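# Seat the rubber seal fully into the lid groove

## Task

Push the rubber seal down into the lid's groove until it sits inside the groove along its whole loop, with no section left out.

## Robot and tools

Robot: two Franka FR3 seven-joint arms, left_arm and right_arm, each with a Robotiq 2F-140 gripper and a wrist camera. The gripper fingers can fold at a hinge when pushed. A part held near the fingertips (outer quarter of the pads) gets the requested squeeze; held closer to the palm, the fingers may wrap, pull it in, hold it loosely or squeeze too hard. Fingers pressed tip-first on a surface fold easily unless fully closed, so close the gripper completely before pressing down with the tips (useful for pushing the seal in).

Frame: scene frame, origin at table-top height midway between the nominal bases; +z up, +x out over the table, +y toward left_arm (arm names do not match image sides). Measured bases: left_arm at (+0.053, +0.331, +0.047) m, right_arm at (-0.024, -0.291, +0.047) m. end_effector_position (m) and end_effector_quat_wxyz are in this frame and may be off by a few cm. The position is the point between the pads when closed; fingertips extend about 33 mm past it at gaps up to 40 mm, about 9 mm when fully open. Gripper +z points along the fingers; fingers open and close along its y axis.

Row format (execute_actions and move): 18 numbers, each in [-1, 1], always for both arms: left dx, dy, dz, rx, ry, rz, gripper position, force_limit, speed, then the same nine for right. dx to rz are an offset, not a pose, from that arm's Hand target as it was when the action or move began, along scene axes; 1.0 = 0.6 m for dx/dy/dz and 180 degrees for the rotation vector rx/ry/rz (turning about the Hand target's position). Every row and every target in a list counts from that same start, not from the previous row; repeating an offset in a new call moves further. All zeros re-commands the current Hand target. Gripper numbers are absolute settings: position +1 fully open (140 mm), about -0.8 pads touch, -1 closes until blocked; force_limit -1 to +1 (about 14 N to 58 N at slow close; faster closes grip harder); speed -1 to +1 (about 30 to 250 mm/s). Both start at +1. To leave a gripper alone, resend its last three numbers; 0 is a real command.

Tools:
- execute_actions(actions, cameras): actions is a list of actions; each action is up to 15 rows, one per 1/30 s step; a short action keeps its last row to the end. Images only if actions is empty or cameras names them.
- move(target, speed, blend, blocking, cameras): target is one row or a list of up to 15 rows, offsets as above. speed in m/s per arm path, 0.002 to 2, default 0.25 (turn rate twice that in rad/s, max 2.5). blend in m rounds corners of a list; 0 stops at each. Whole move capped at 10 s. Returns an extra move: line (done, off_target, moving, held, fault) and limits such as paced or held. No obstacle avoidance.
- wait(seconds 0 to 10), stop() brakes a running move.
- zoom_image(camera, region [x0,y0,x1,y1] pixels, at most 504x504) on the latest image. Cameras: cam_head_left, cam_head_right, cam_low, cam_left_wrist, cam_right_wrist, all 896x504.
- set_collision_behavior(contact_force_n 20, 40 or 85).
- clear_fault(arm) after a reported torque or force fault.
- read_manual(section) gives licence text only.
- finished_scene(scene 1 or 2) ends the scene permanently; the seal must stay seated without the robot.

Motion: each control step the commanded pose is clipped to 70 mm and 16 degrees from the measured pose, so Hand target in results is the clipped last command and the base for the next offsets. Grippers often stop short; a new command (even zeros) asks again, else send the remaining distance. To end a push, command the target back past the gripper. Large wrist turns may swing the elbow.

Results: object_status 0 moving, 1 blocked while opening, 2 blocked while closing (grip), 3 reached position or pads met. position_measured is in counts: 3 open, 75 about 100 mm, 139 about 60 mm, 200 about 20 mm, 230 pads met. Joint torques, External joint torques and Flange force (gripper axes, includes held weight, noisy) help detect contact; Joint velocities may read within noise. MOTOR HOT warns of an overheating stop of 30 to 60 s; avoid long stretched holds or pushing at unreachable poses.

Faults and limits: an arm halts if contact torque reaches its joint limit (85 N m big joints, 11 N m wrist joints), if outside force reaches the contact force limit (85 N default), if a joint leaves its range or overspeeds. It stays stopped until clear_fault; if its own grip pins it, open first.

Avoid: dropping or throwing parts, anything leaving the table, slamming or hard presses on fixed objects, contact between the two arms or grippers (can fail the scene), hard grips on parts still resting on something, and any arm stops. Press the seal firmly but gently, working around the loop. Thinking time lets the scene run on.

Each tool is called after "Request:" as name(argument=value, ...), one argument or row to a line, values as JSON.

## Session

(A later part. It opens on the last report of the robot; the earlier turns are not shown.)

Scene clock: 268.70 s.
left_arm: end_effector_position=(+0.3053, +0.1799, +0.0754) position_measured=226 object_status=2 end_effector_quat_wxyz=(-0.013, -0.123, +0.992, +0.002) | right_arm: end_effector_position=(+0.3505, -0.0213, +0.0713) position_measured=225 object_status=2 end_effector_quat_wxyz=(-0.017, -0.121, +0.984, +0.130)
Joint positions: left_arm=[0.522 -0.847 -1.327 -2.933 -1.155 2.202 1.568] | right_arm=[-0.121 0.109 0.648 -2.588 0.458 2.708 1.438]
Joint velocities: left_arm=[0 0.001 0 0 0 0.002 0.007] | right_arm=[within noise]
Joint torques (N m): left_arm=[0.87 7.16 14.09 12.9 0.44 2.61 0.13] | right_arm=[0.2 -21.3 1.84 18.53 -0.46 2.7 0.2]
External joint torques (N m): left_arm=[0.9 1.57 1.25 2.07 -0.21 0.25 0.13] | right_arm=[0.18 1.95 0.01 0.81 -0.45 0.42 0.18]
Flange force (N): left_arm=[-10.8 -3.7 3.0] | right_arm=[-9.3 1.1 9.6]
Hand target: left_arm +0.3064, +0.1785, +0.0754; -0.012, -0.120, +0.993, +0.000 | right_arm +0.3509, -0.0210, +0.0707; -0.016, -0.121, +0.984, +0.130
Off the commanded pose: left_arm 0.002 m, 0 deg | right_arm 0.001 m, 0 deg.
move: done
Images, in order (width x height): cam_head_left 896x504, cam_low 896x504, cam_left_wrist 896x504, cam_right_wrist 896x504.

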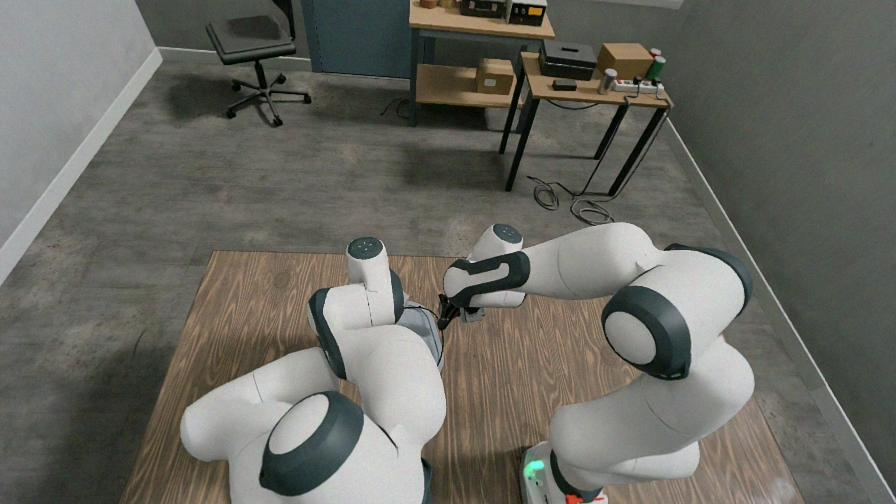

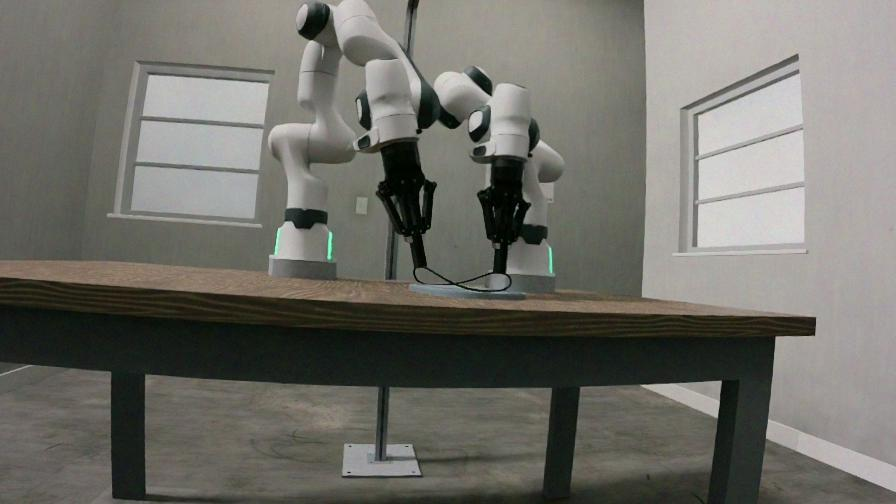

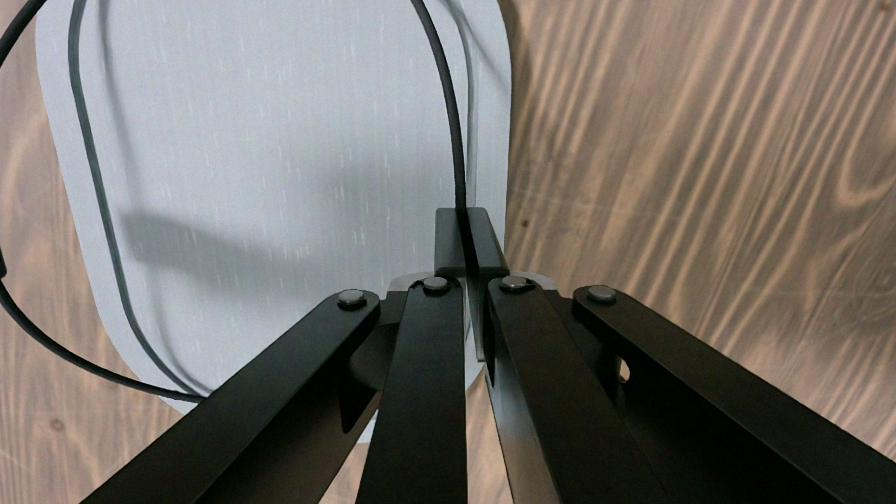

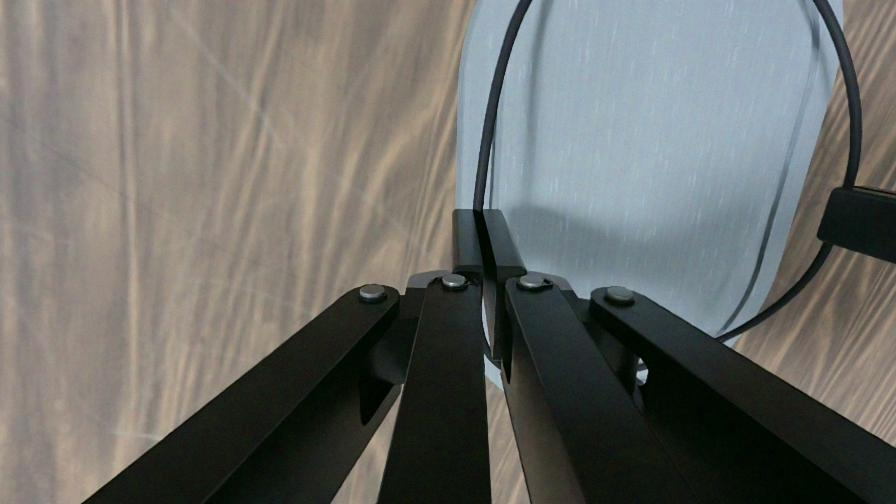

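Request:
move(
  target=[-0.002,0.0083,-0.042,0,0,0,-1,-0.5,-1,-0.0072,0.0292,-0.0378,0,0,0,-1,-0.5,-1],
  speed=0.05,
  cameras=["all"],
)

Request:
zoom_image(
  camera="cam_low",
  region=[390, 240, 550, 310],
)

Request:
zoom_image(
  camera="cam_head_right",
  region=[340, 280, 480, 410],
)

Scene clock: 280.63 s.
left_arm: end_effector_position=(+0.3035, +0.1801, +0.0692) position_measured=226 object_status=2 end_effector_quat_wxyz=(-0.016, -0.124, +0.992, +0.001) | right_arm: end_effector_position=(+0.3482, -0.0133, +0.0605) position_measured=225 object_status=2 end_effector_quat_wxyz=(-0.017, -0.122, +0.984, +0.130)
Joint positions: left_arm=[0.538 -0.832 -1.353 -2.933 -1.173 2.217 1.575] | right_arm=[-0.096 0.152 0.639 -2.583 0.432 2.748 1.466]
Joint velocities: left_arm=[within noise] | right_arm=[0.001 0.001 0 -0.001 0 0.002 0.006]
Joint torques (N m): left_arm=[0.03 6.72 14.85 12.14 0.85 2.39 -0.04] | right_arm=[0.24 -22.19 2.52 18.33 -0.54 2.65 0.34]
External joint torques (N m): left_arm=[-0.01 0.97 2.07 1.71 0.21 0.04 -0.04] | right_arm=[0.25 1.88 0.04 1.2 -0.48 0.37 0.32]
Flange force (N): left_arm=[-2.4 -0.5 -7.5] | right_arm=[-10.2 2.0 9.7]
Hand target: left_arm +0.3036, +0.1802, +0.0697; -0.015, -0.123, +0.992, +0.002 (not the last commanded pose) | right_arm +0.3488, -0.0127, +0.0600; -0.016, -0.121, +0.984, +0.130 (not the last commanded pose)
Off the commanded pose: left_arm 0.019 m, 1 deg | right_arm 0.016 m, 0 deg.
move: held (left_arm; a check stopped the path), off_target (right_arm; braked when a check withheld steps of left_arm); limits=held
pose unreachable (left arm): on one or more control steps of this call, first in action 0 (counted from 0), this arm could not follow its commanded pose, so it was not sent that pose on those steps. It may still have moved: this result reports where it is.
cause: moving toward the commanded pose would bring two parts of the arm too close to each other (joints 2 (shoulder) to 5 (forearm roll) lie between them).

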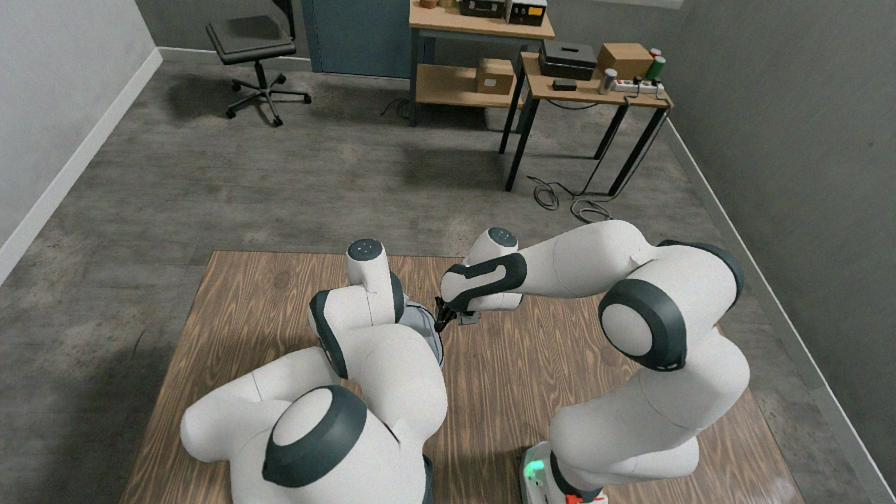

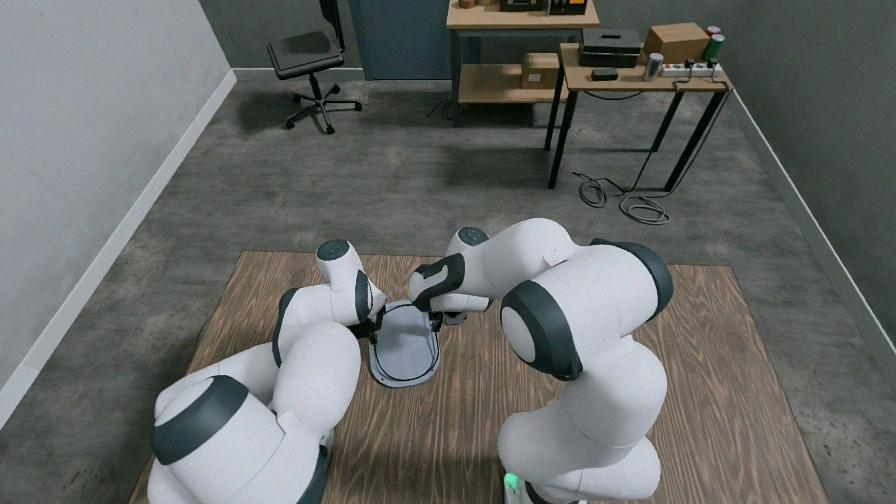

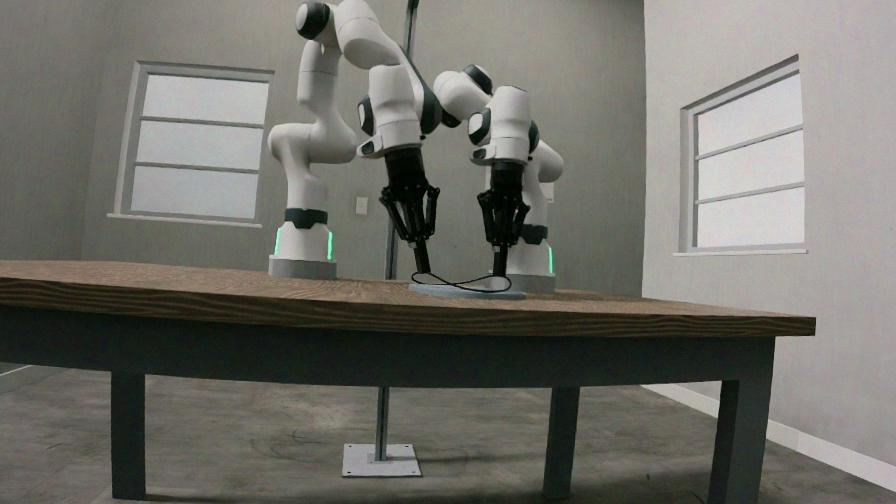

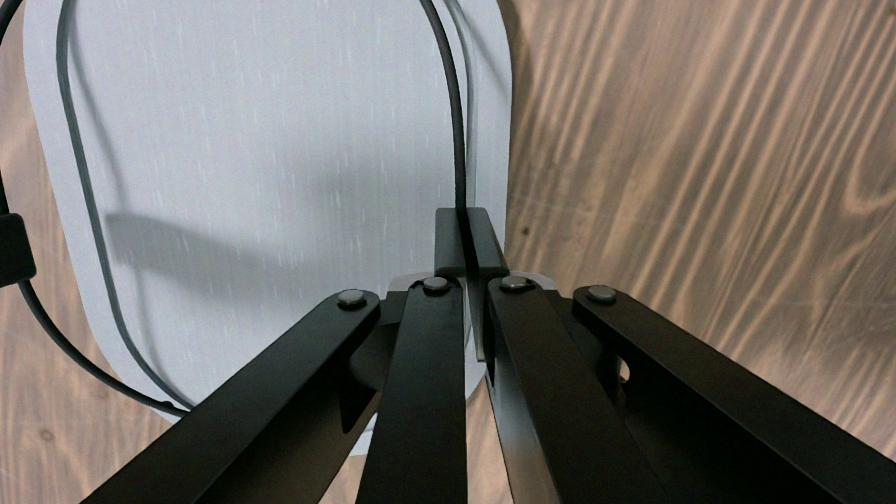

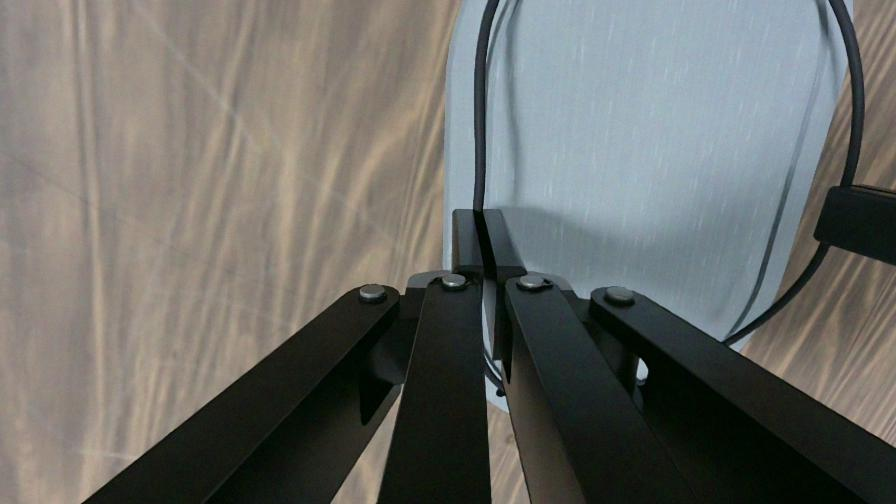

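Scaled by 3.150 from the camera's 896x504 image, which has a finer 1280x720 frame.

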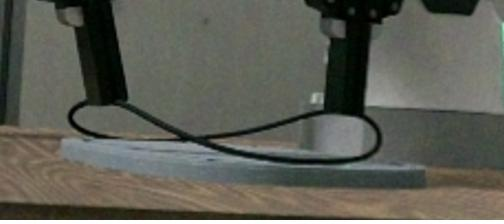

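Scaled by 3.600 from the camera's 896x504 image, which has a finer 1280x720 frame.

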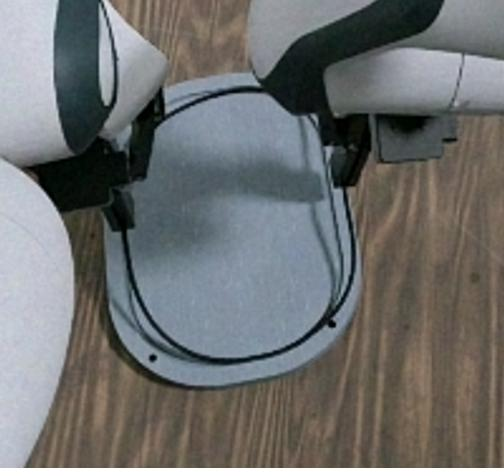

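Request:
move(
  target=[
    [0.0127,0.0093,0,-0.016,0.065,0,-1,-0.5,-1,-0.0032,0.0125,0,0.0215,0.0054,0,-1,-0.5,-1],
    [0.0127,0.0093,-0.033,-0.016,0.065,0,-1,-0.5,-1,-0.0032,0.0125,-0.018,0.0215,0.0054,0,-1,-0.5,-1],
  ],
  speed=0.05,
  cameras=["cam_low","cam_head_right","cam_left_wrist","cam_right_wrist"],
)

Request:
zoom_image(
  camera="cam_low",
  region=[390, 240, 550, 310],
)

Request:
zoom_image(
  camera="cam_head_right",
  region=[340, 280, 480, 410],
)

Scene clock: 295.00 s.
left_arm: end_effector_position=(+0.3096, +0.1873, +0.0498) position_measured=226 object_status=2 end_effector_quat_wxyz=(-0.121, -0.125, +0.985, -0.008) | right_arm: end_effector_position=(+0.3463, -0.0058, +0.0496) position_measured=225 object_status=2 end_effector_quat_wxyz=(-0.022, -0.117, +0.979, +0.164)
Joint positions: left_arm=[0.953 -0.613 -1.508 -2.777 -1.005 2.181 1.651] | right_arm=[-0.172 0.212 0.705 -2.578 0.545 2.783 1.344]
Joint velocities: left_arm=[0.001 0 -0.001 0 0 0.004 0.006] | right_arm=[within noise]
Joint torques (N m): left_arm=[0.95 7.98 13.28 13.84 0.34 2.02 0.07] | right_arm=[0.11 -22.18 4.07 17.71 -0.7 2.4 -0.09]
External joint torques (N m): left_arm=[0.94 1.61 1.19 2.17 -0.23 0.28 0.06] | right_arm=[0.09 1.92 0.33 1.32 -0.45 0.3 -0.12]
Flange force (N): left_arm=[-8.6 -2.2 0.3] | right_arm=[-8.4 -0.1 9.0]
Hand target: left_arm +0.3112, +0.1858, +0.0499; -0.119, -0.122, +0.985, -0.010 | right_arm +0.3469, -0.0052, +0.0492; -0.020, -0.120, +0.979, +0.164
Off the commanded pose: left_arm 0.002 m, 0 deg | right_arm 0.001 m, 0 deg.
move: done
Images, in order (width x height): cam_head_right 896x504, cam_low 896x504, cam_left_wrist 896x504, cam_right_wrist 896x504.

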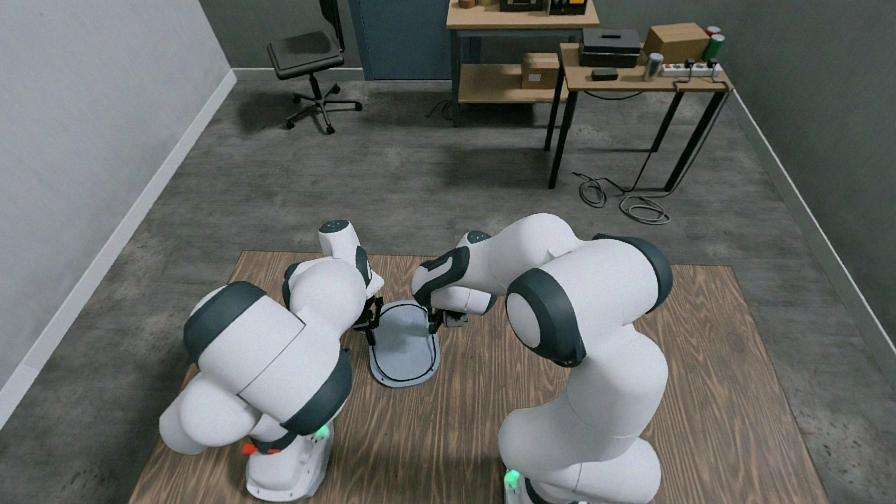

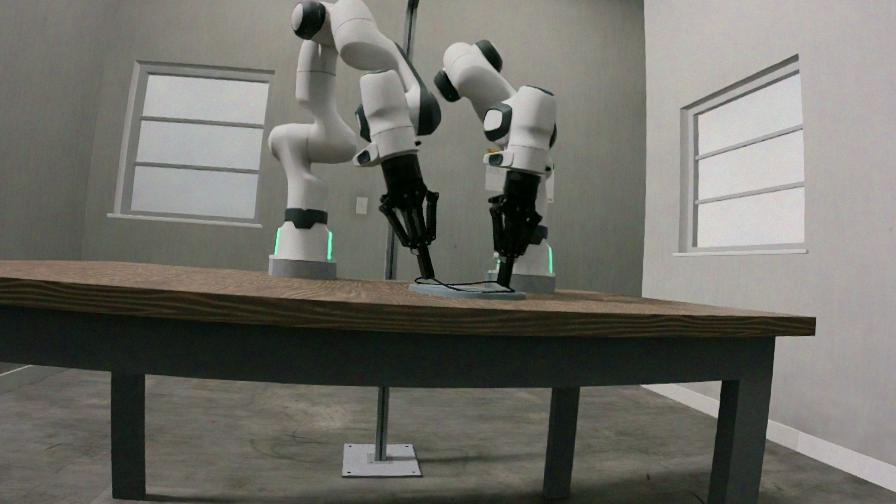

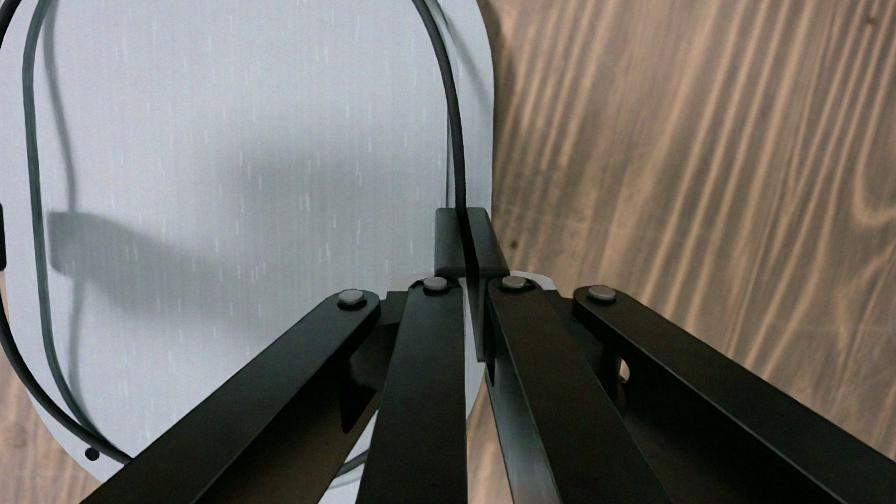

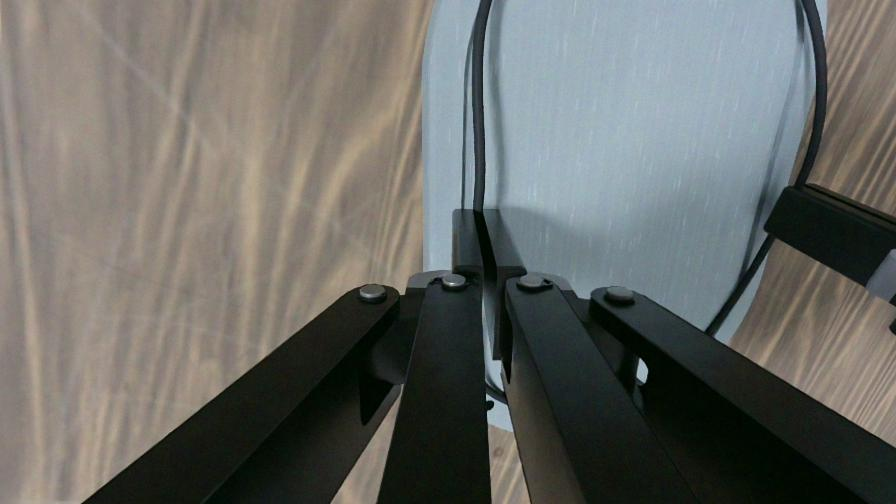

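Scaled by 3.150 from the camera's 896x504 image, which has a finer 1280x720 frame.

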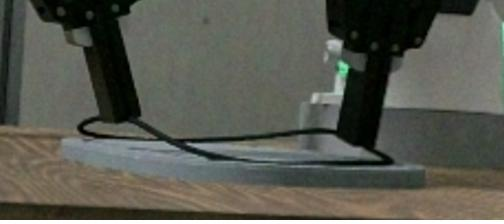

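Scaled by 3.600 from the camera's 896x504 image, which has a finer 1280x720 frame.

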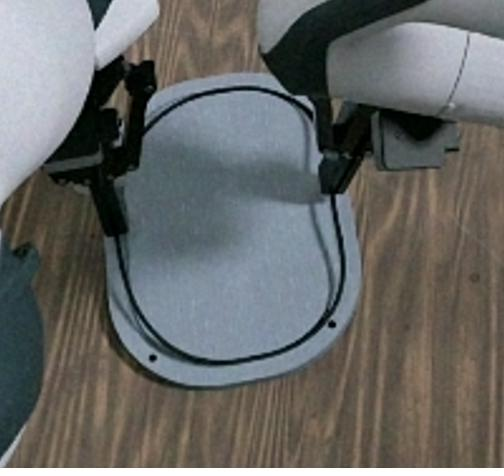

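Request:
move(
  target=[0.0024,-0.0095,-0.0092,0,0,0,-1,-0.5,-1,0.0014,-0.0057,-0.0157,0,0,0,-1,-0.5,-1],
  speed=0.03,
  cameras=["cam_low","cam_head_right","cam_left_wrist","cam_right_wrist"],
)

Request:
zoom_image(
  camera="cam_low",
  region=[390, 240, 550, 310],
)

Request:
zoom_image(
  camera="cam_head_right",
  region=[340, 280, 480, 410],
)

Scene clock: 305.03 s.
left_arm: end_effector_position=(+0.3109, +0.1814, +0.0442) position_measured=226 object_status=2 end_effector_quat_wxyz=(-0.121, -0.122, +0.985, -0.008) | right_arm: end_effector_position=(+0.3471, -0.0091, +0.0403) position_measured=225 object_status=2 end_effector_quat_wxyz=(-0.022, -0.117, +0.979, +0.164)
Joint positions: left_arm=[0.984 -0.608 -1.555 -2.764 -1.021 2.193 1.652] | right_arm=[-0.171 0.244 0.695 -2.578 0.532 2.809 1.339]
Joint velocities: left_arm=[within noise] | right_arm=[-0.002 -0.001 0.001 -0.001 0 0.004 -0.002]
Joint torques (N m): left_arm=[0.96 8.29 13.45 13.6 0.32 2 0.02] | right_arm=[0.09 -22.83 4.55 17.1 -0.74 2.43 -0.12]
External joint torques (N m): left_arm=[0.98 1.08 1.22 2.07 -0.24 0.24 0.01] | right_arm=[0.07 1.9 0.3 1.16 -0.44 0.33 -0.16]
Flange force (N): left_arm=[-7.3 -1.9 -0.9] | right_arm=[-7.3 -0.5 8.8]
Hand target: left_arm +0.3126, +0.1801, +0.0443; -0.119, -0.122, +0.985, -0.010 | right_arm +0.3478, -0.0087, +0.0398; -0.020, -0.120, +0.979, +0.164
Off the commanded pose: left_arm 0.002 m, 0 deg | right_arm 0.001 m, 0 deg.
move: done
Images, in order (width x height): cam_head_right 896x504, cam_low 896x504, cam_left_wrist 896x504, cam_right_wrist 896x504.

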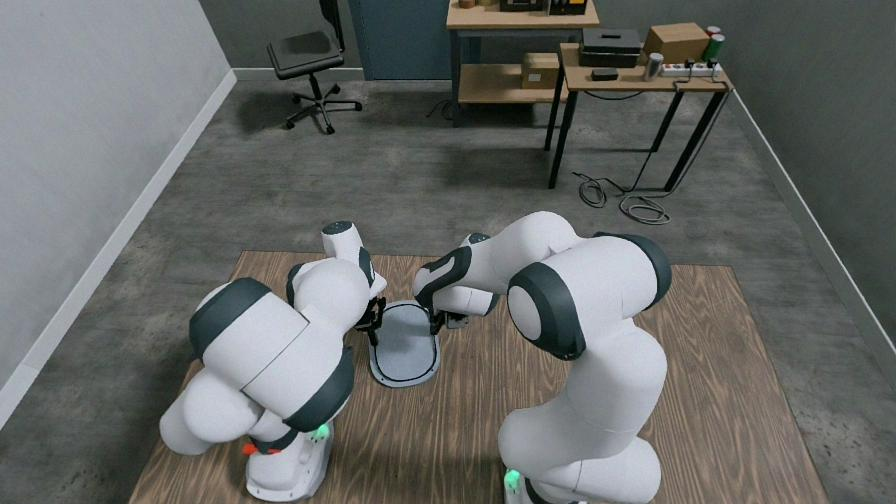

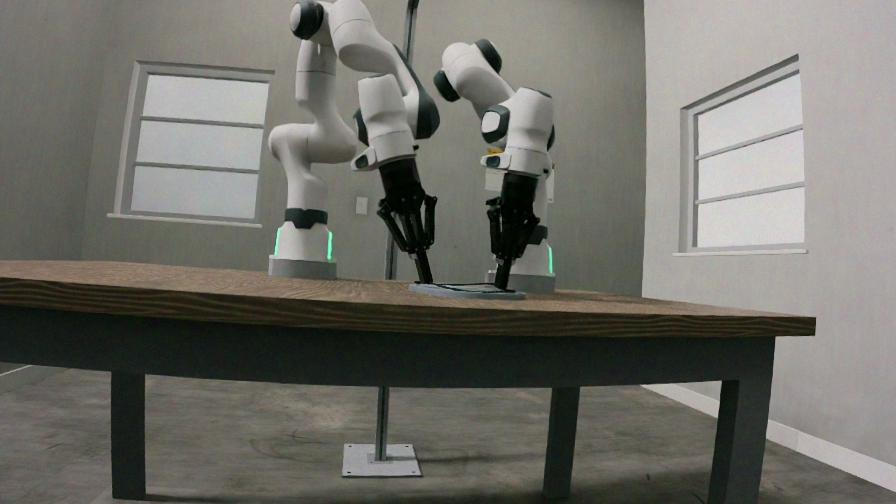

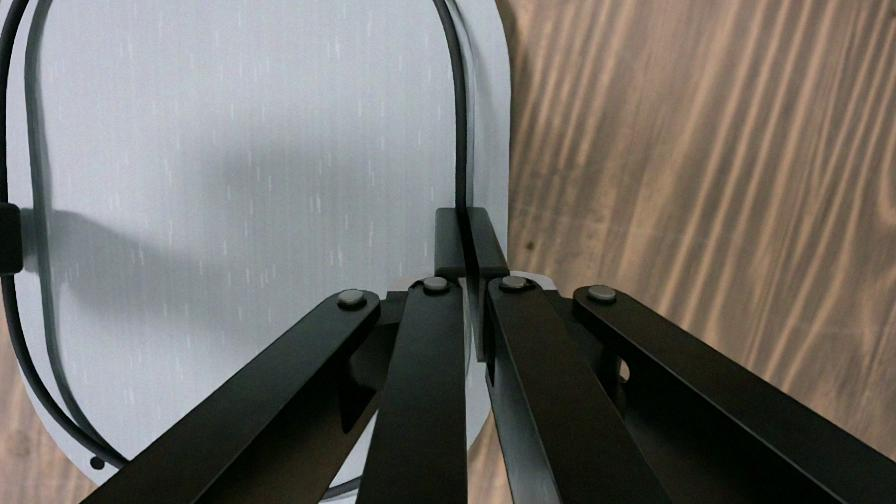

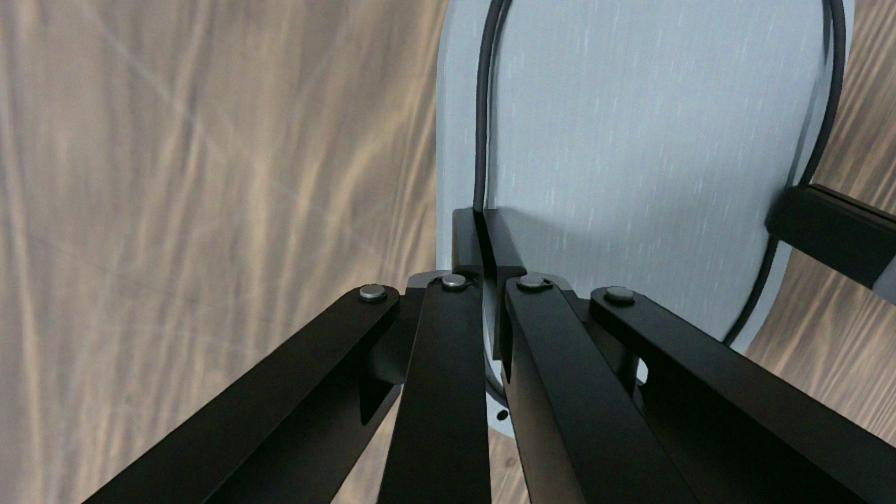

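Scaled by 3.150 from the camera's 896x504 image, which has a finer 1280x720 frame.

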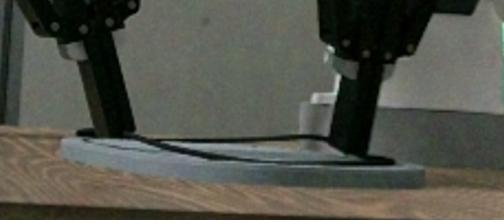

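Scaled by 3.600 from the camera's 896x504 image, which has a finer 1280x720 frame.

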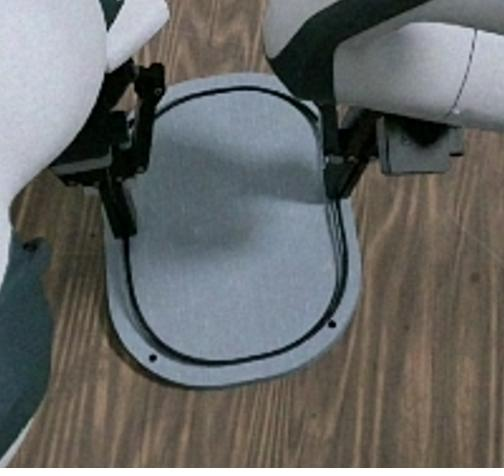

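Request:
move(
  target=[-0.0016,0.0063,-0.003,0,0,0,-1,-0.5,-1,-0.0016,0.0065,-0.004,0,0,0,-1,-0.5,-1],
  speed=0.03,
  cameras=["cam_low","cam_head_right","cam_left_wrist","cam_right_wrist"],
)

Request:
zoom_image(
  camera="cam_low",
  region=[390, 240, 550, 310],
)

Request:
zoom_image(
  camera="cam_left_wrist",
  region=[400, 0, 540, 240],
)

Request:
zoom_image(
  camera="cam_right_wrist",
  region=[420, 0, 560, 240],
)

Scene clock: 314.37 s.
left_arm: end_effector_position=(+0.3117, +0.1839, +0.0430) position_measured=226 object_status=2 end_effector_quat_wxyz=(-0.120, -0.123, +0.985, -0.009) | right_arm: end_effector_position=(+0.3461, -0.0053, +0.0378) position_measured=225 object_status=2 end_effector_quat_wxyz=(-0.021, -0.121, +0.979, +0.164)
Joint positions: left_arm=[0.991 -0.608 -1.559 -2.767 -1.026 2.199 1.659] | right_arm=[-0.157 0.255 0.689 -2.575 0.527 2.82 1.34]
Joint velocities: left_arm=[-0.001 0.001 -0.001 0 -0.001 0.003 0.006] | right_arm=[0.002 0 0 0.001 -0.001 0.003 0]
Joint torques (N m): left_arm=[0.83 8.8 13.32 12.71 0.33 1.99 0.15] | right_arm=[0.29 -23.22 4.19 16.99 -0.64 2.48 0.28]
External joint torques (N m): left_arm=[0.84 1.58 1.14 1.34 -0.22 0.23 0.14] | right_arm=[0.26 1.82 -0.22 1.26 -0.33 0.38 0.25]
Flange force (N): left_arm=[-5.5 -0.4 -0.1] | right_arm=[-9.3 0.7 9.9]
Hand target: left_arm +0.3117, +0.1839, +0.0425; -0.119, -0.122, +0.985, -0.010 | right_arm +0.3468, -0.0048, +0.0374; -0.020, -0.120, +0.979, +0.164
Off the commanded pose: left_arm 0.000 m, 0 deg | right_arm 0.001 m, 0 deg.
move: done
Images, in order (width x height): cam_head_right 896x504, cam_low 896x504, cam_left_wrist 896x504, cam_right_wrist 896x504.

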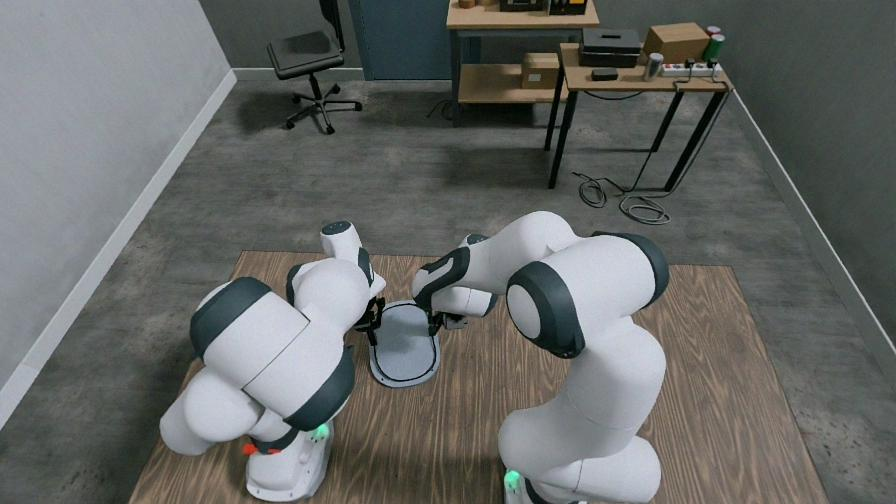

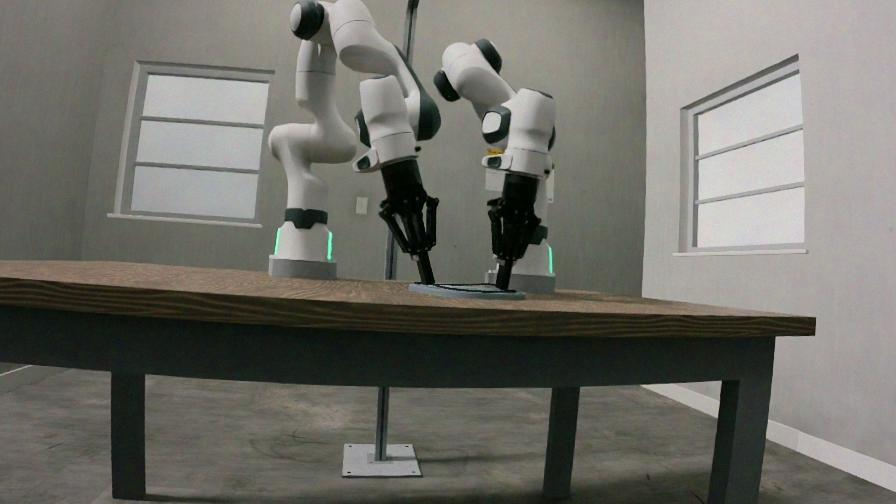

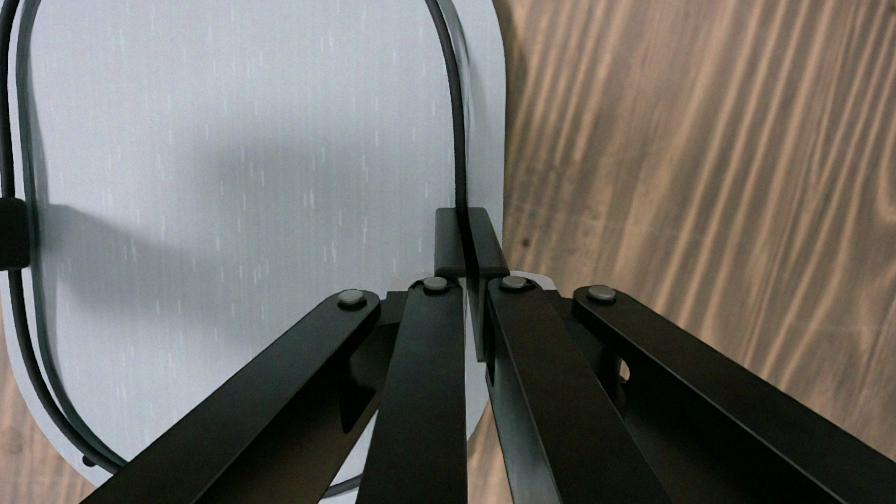

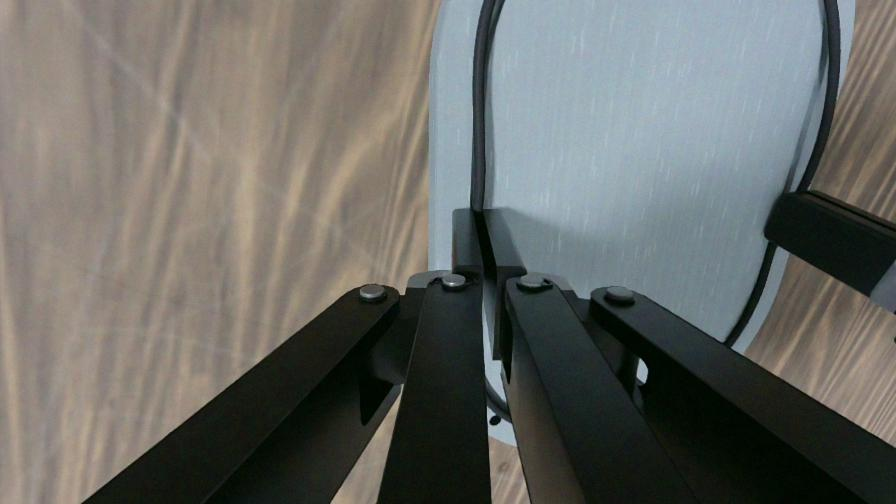

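Scaled by 3.150 from the camera's 896x504 image, which has a finer 1280x720 frame.

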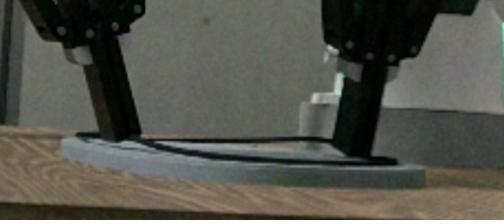

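Scaled by 2.100 from the camera's 896x504 image, which has a finer 1280x720 frame.

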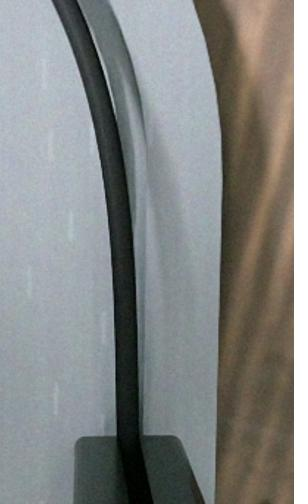

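Scaled by 2.100 from the camera's 896x504 image, which has a finer 1280x720 frame.

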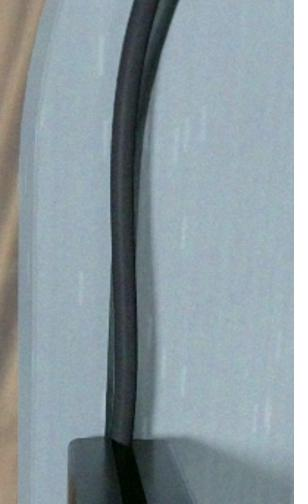

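Request:
move(
  target=[-0.001,0.0035,-0.0035,0,0,0,-1,-0.5,-1,0.0003,-0.0012,-0.0035,0,0,0,-1,-0.5,-1],
  speed=0.02,
  cameras=["cam_left_wrist","cam_right_wrist","cam_low"],
)

Request:
zoom_image(
  camera="cam_low",
  region=[390, 240, 550, 310],
)

Request:
zoom_image(
  camera="cam_left_wrist",
  region=[400, 0, 540, 240],
)

Request:
zoom_image(
  camera="cam_right_wrist",
  region=[420, 0, 560, 240],
)

Scene clock: 324.80 s.
left_arm: end_effector_position=(+0.3114, +0.1848, +0.0420) position_measured=226 object_status=2 end_effector_quat_wxyz=(-0.120, -0.123, +0.985, -0.010) | right_arm: end_effector_position=(+0.3464, -0.0060, +0.0358) position_measured=225 object_status=2 end_effector_quat_wxyz=(-0.021, -0.119, +0.979, +0.164)
Joint positions: left_arm=[0.999 -0.606 -1.563 -2.768 -1.029 2.201 1.667] | right_arm=[-0.153 0.261 0.683 -2.575 0.527 2.825 1.34]
Joint velocities: left_arm=[-0.001 0 0.002 0 0 -0.001 0.006] | right_arm=[0.002 -0.001 -0.003 -0.001 0.001 0.003 0.001]
Joint torques (N m): left_arm=[2 8.27 10.45 10.39 -0.15 3.23 0.17] | right_arm=[0.1 -23.42 5.01 16.81 -0.71 2.5 0.1]
External joint torques (N m): left_arm=[2.03 0.97 -1.66 -0.86 -0.7 1.49 0.16] | right_arm=[0.03 1.82 0.47 1.14 -0.38 0.39 0.07]
Flange force (N): left_arm=[-18.9 -2.0 24.1] | right_arm=[-6.5 0.1 8.5]
Hand target: left_arm +0.3111, +0.1860, +0.0404; -0.119, -0.122, +0.985, -0.010 | right_arm +0.3470, -0.0055, +0.0353; -0.020, -0.120, +0.979, +0.164
Off the commanded pose: left_arm 0.002 m, 0 deg | right_arm 0.001 m, 0 deg.
move: done
Images, in order (width x height): cam_low 896x504, cam_left_wrist 896x504, cam_right_wrist 896x504.

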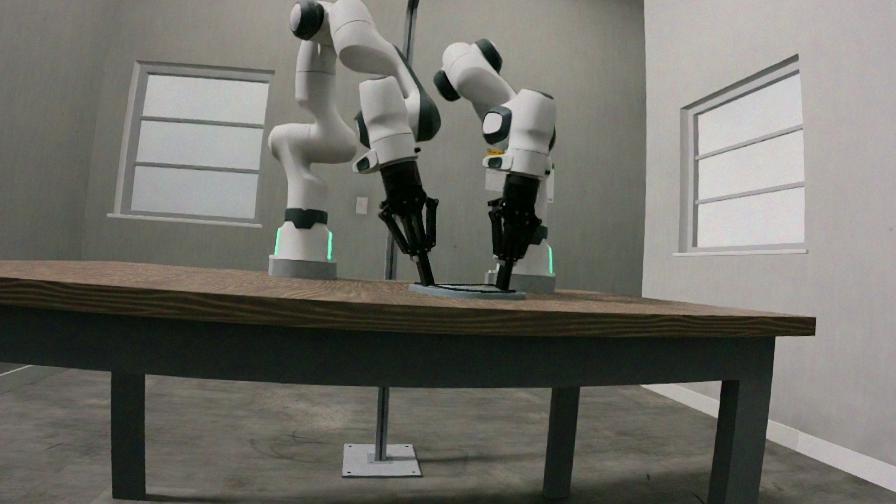

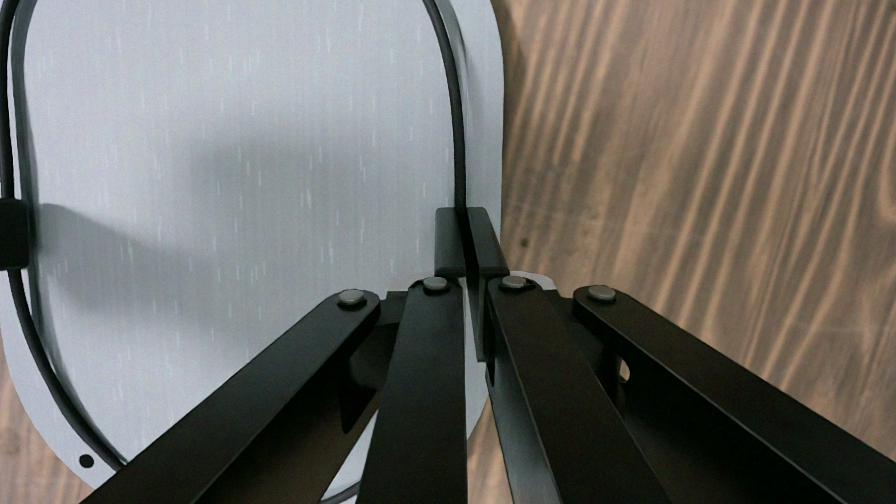

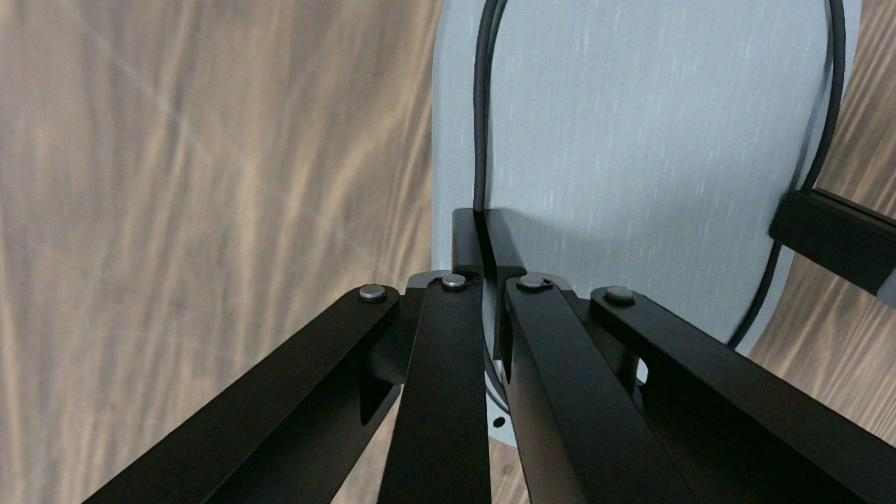

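Scaled by 3.150 from the camera's 896x504 image, which has a finer 1280x720 frame.

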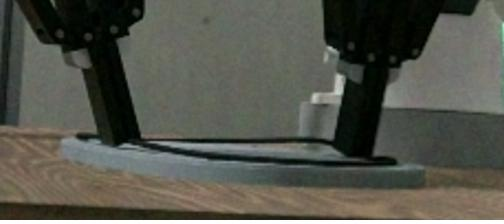

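Scaled by 2.100 from the camera's 896x504 image, which has a finer 1280x720 frame.

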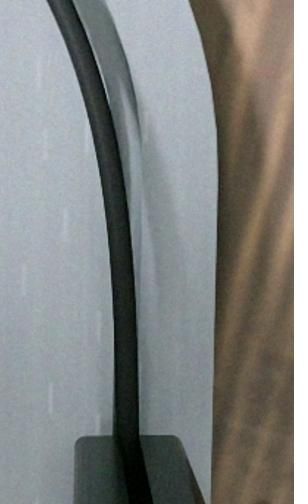

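Scaled by 2.100 from the camera's 896x504 image, which has a finer 1280x720 frame.

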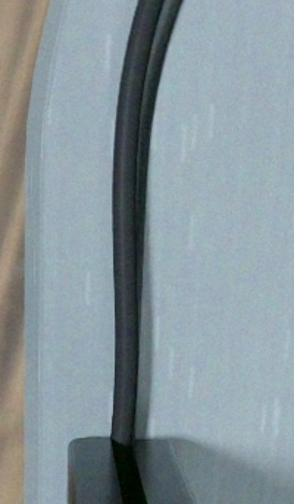

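Request:
move(
  target=[
    [-0.0004,0.0015,0.001,0,0,0,-1,-0.5,-1,-0.0005,0.002,-0.0035,0,0,0,-1,-0.5,-1],
    [-0.0004,0.0015,0.001,0,0,0,-0.68,-0.5,-1,-0.0005,0.002,-0.0035,0,0,0,-1,-0.5,-1],
    [-0.0004,0.0015,0.025,0,0,0,-0.69,-0.5,-1,-0.0005,0.002,-0.0035,0,0,0,-1,-0.5,-1],
  ],
  speed=0.03,
  cameras=["cam_left_wrist","cam_right_wrist","cam_low"],
)

Request:
zoom_image(
  camera="cam_left_wrist",
  region=[350, 0, 590, 240],
)

Request:
zoom_image(
  camera="cam_right_wrist",
  region=[420, 0, 560, 240],
)

Scene clock: 334.90 s.
left_arm: end_effector_position=(+0.3121, +0.1855, +0.0555) position_measured=215 object_status=3 end_effector_quat_wxyz=(-0.118, -0.120, +0.986, -0.012) | right_arm: end_effector_position=(+0.3469, -0.0043, +0.0345) position_measured=225 object_status=2 end_effector_quat_wxyz=(-0.020, -0.121, +0.979, +0.164)
Joint positions: left_arm=[0.931 -0.623 -1.477 -2.777 -1.002 2.166 1.661] | right_arm=[-0.143 0.267 0.676 -2.572 0.526 2.832 1.34]
Joint torques (N m): left_arm=[0.01 6.34 14.21 13.34 0.92 1.57 -0.25] | right_arm=[0.15 -22.79 4.29 16.31 -0.37 2.57 0.1]
External joint torques (N m): left_arm=[-0.08 0.31 1.9 1.34 0.34 -0.19 -0.25] | right_arm=[0.15 2.74 -0.26 0.66 -0.04 0.44 0.07]
Flange force (N): left_arm=[4.1 0.8 -11.2] | right_arm=[-7.5 -0.8 12.3]
Hand target: left_arm +0.3108, +0.1869, +0.0554; -0.119, -0.122, +0.985, -0.010 | right_arm +0.3467, -0.0043, +0.0332; -0.020, -0.120, +0.979, +0.164
Off the commanded pose: left_arm 0.002 m, 0 deg | right_arm 0.001 m, 0 deg.
move: done
Images, in order (width x height): cam_low 896x504, cam_left_wrist 896x504, cam_right_wrist 896x504.

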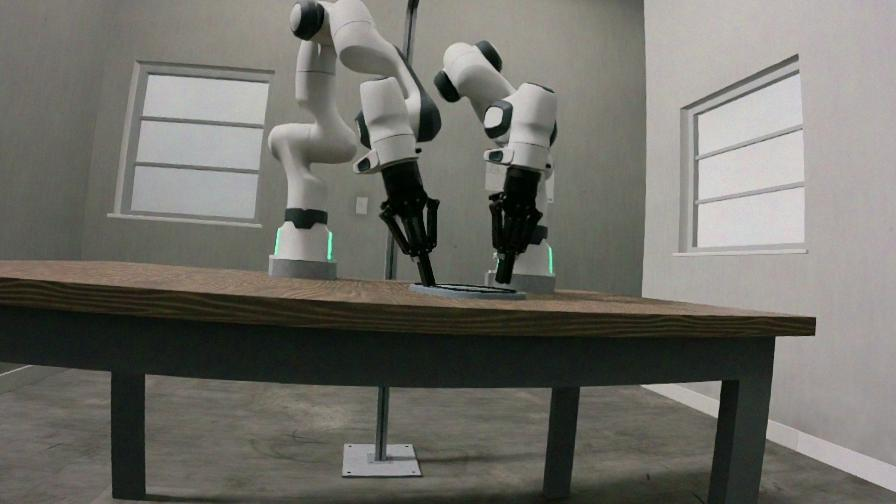

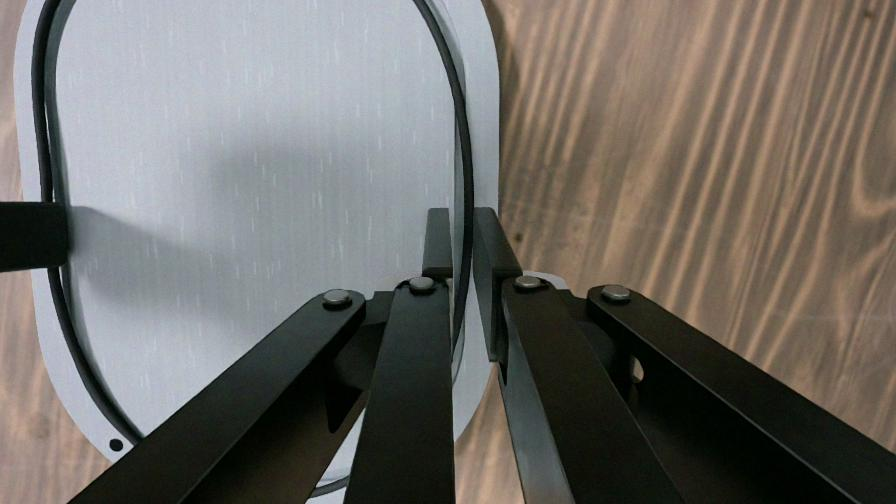

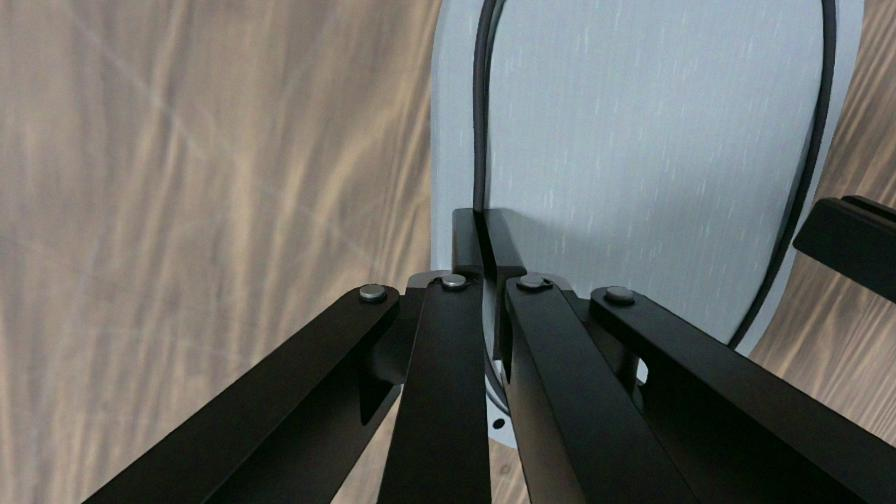

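Scaled by 2.100 from the camera's 896x504 image, which has a finer 1280x720 frame.

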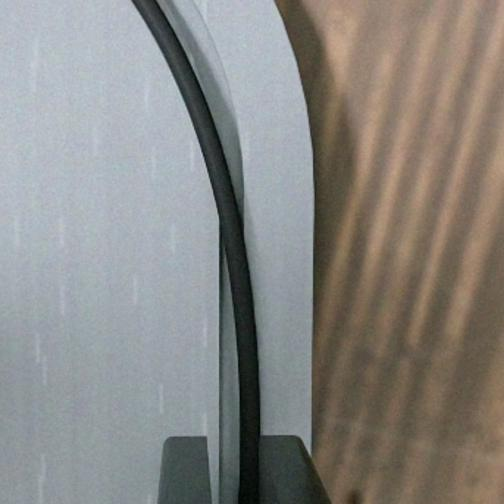

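Scaled by 2.100 from the camera's 896x504 image, which has a finer 1280x720 frame.

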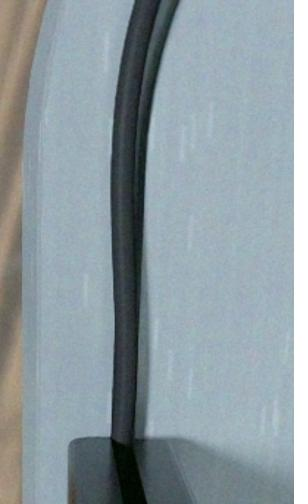

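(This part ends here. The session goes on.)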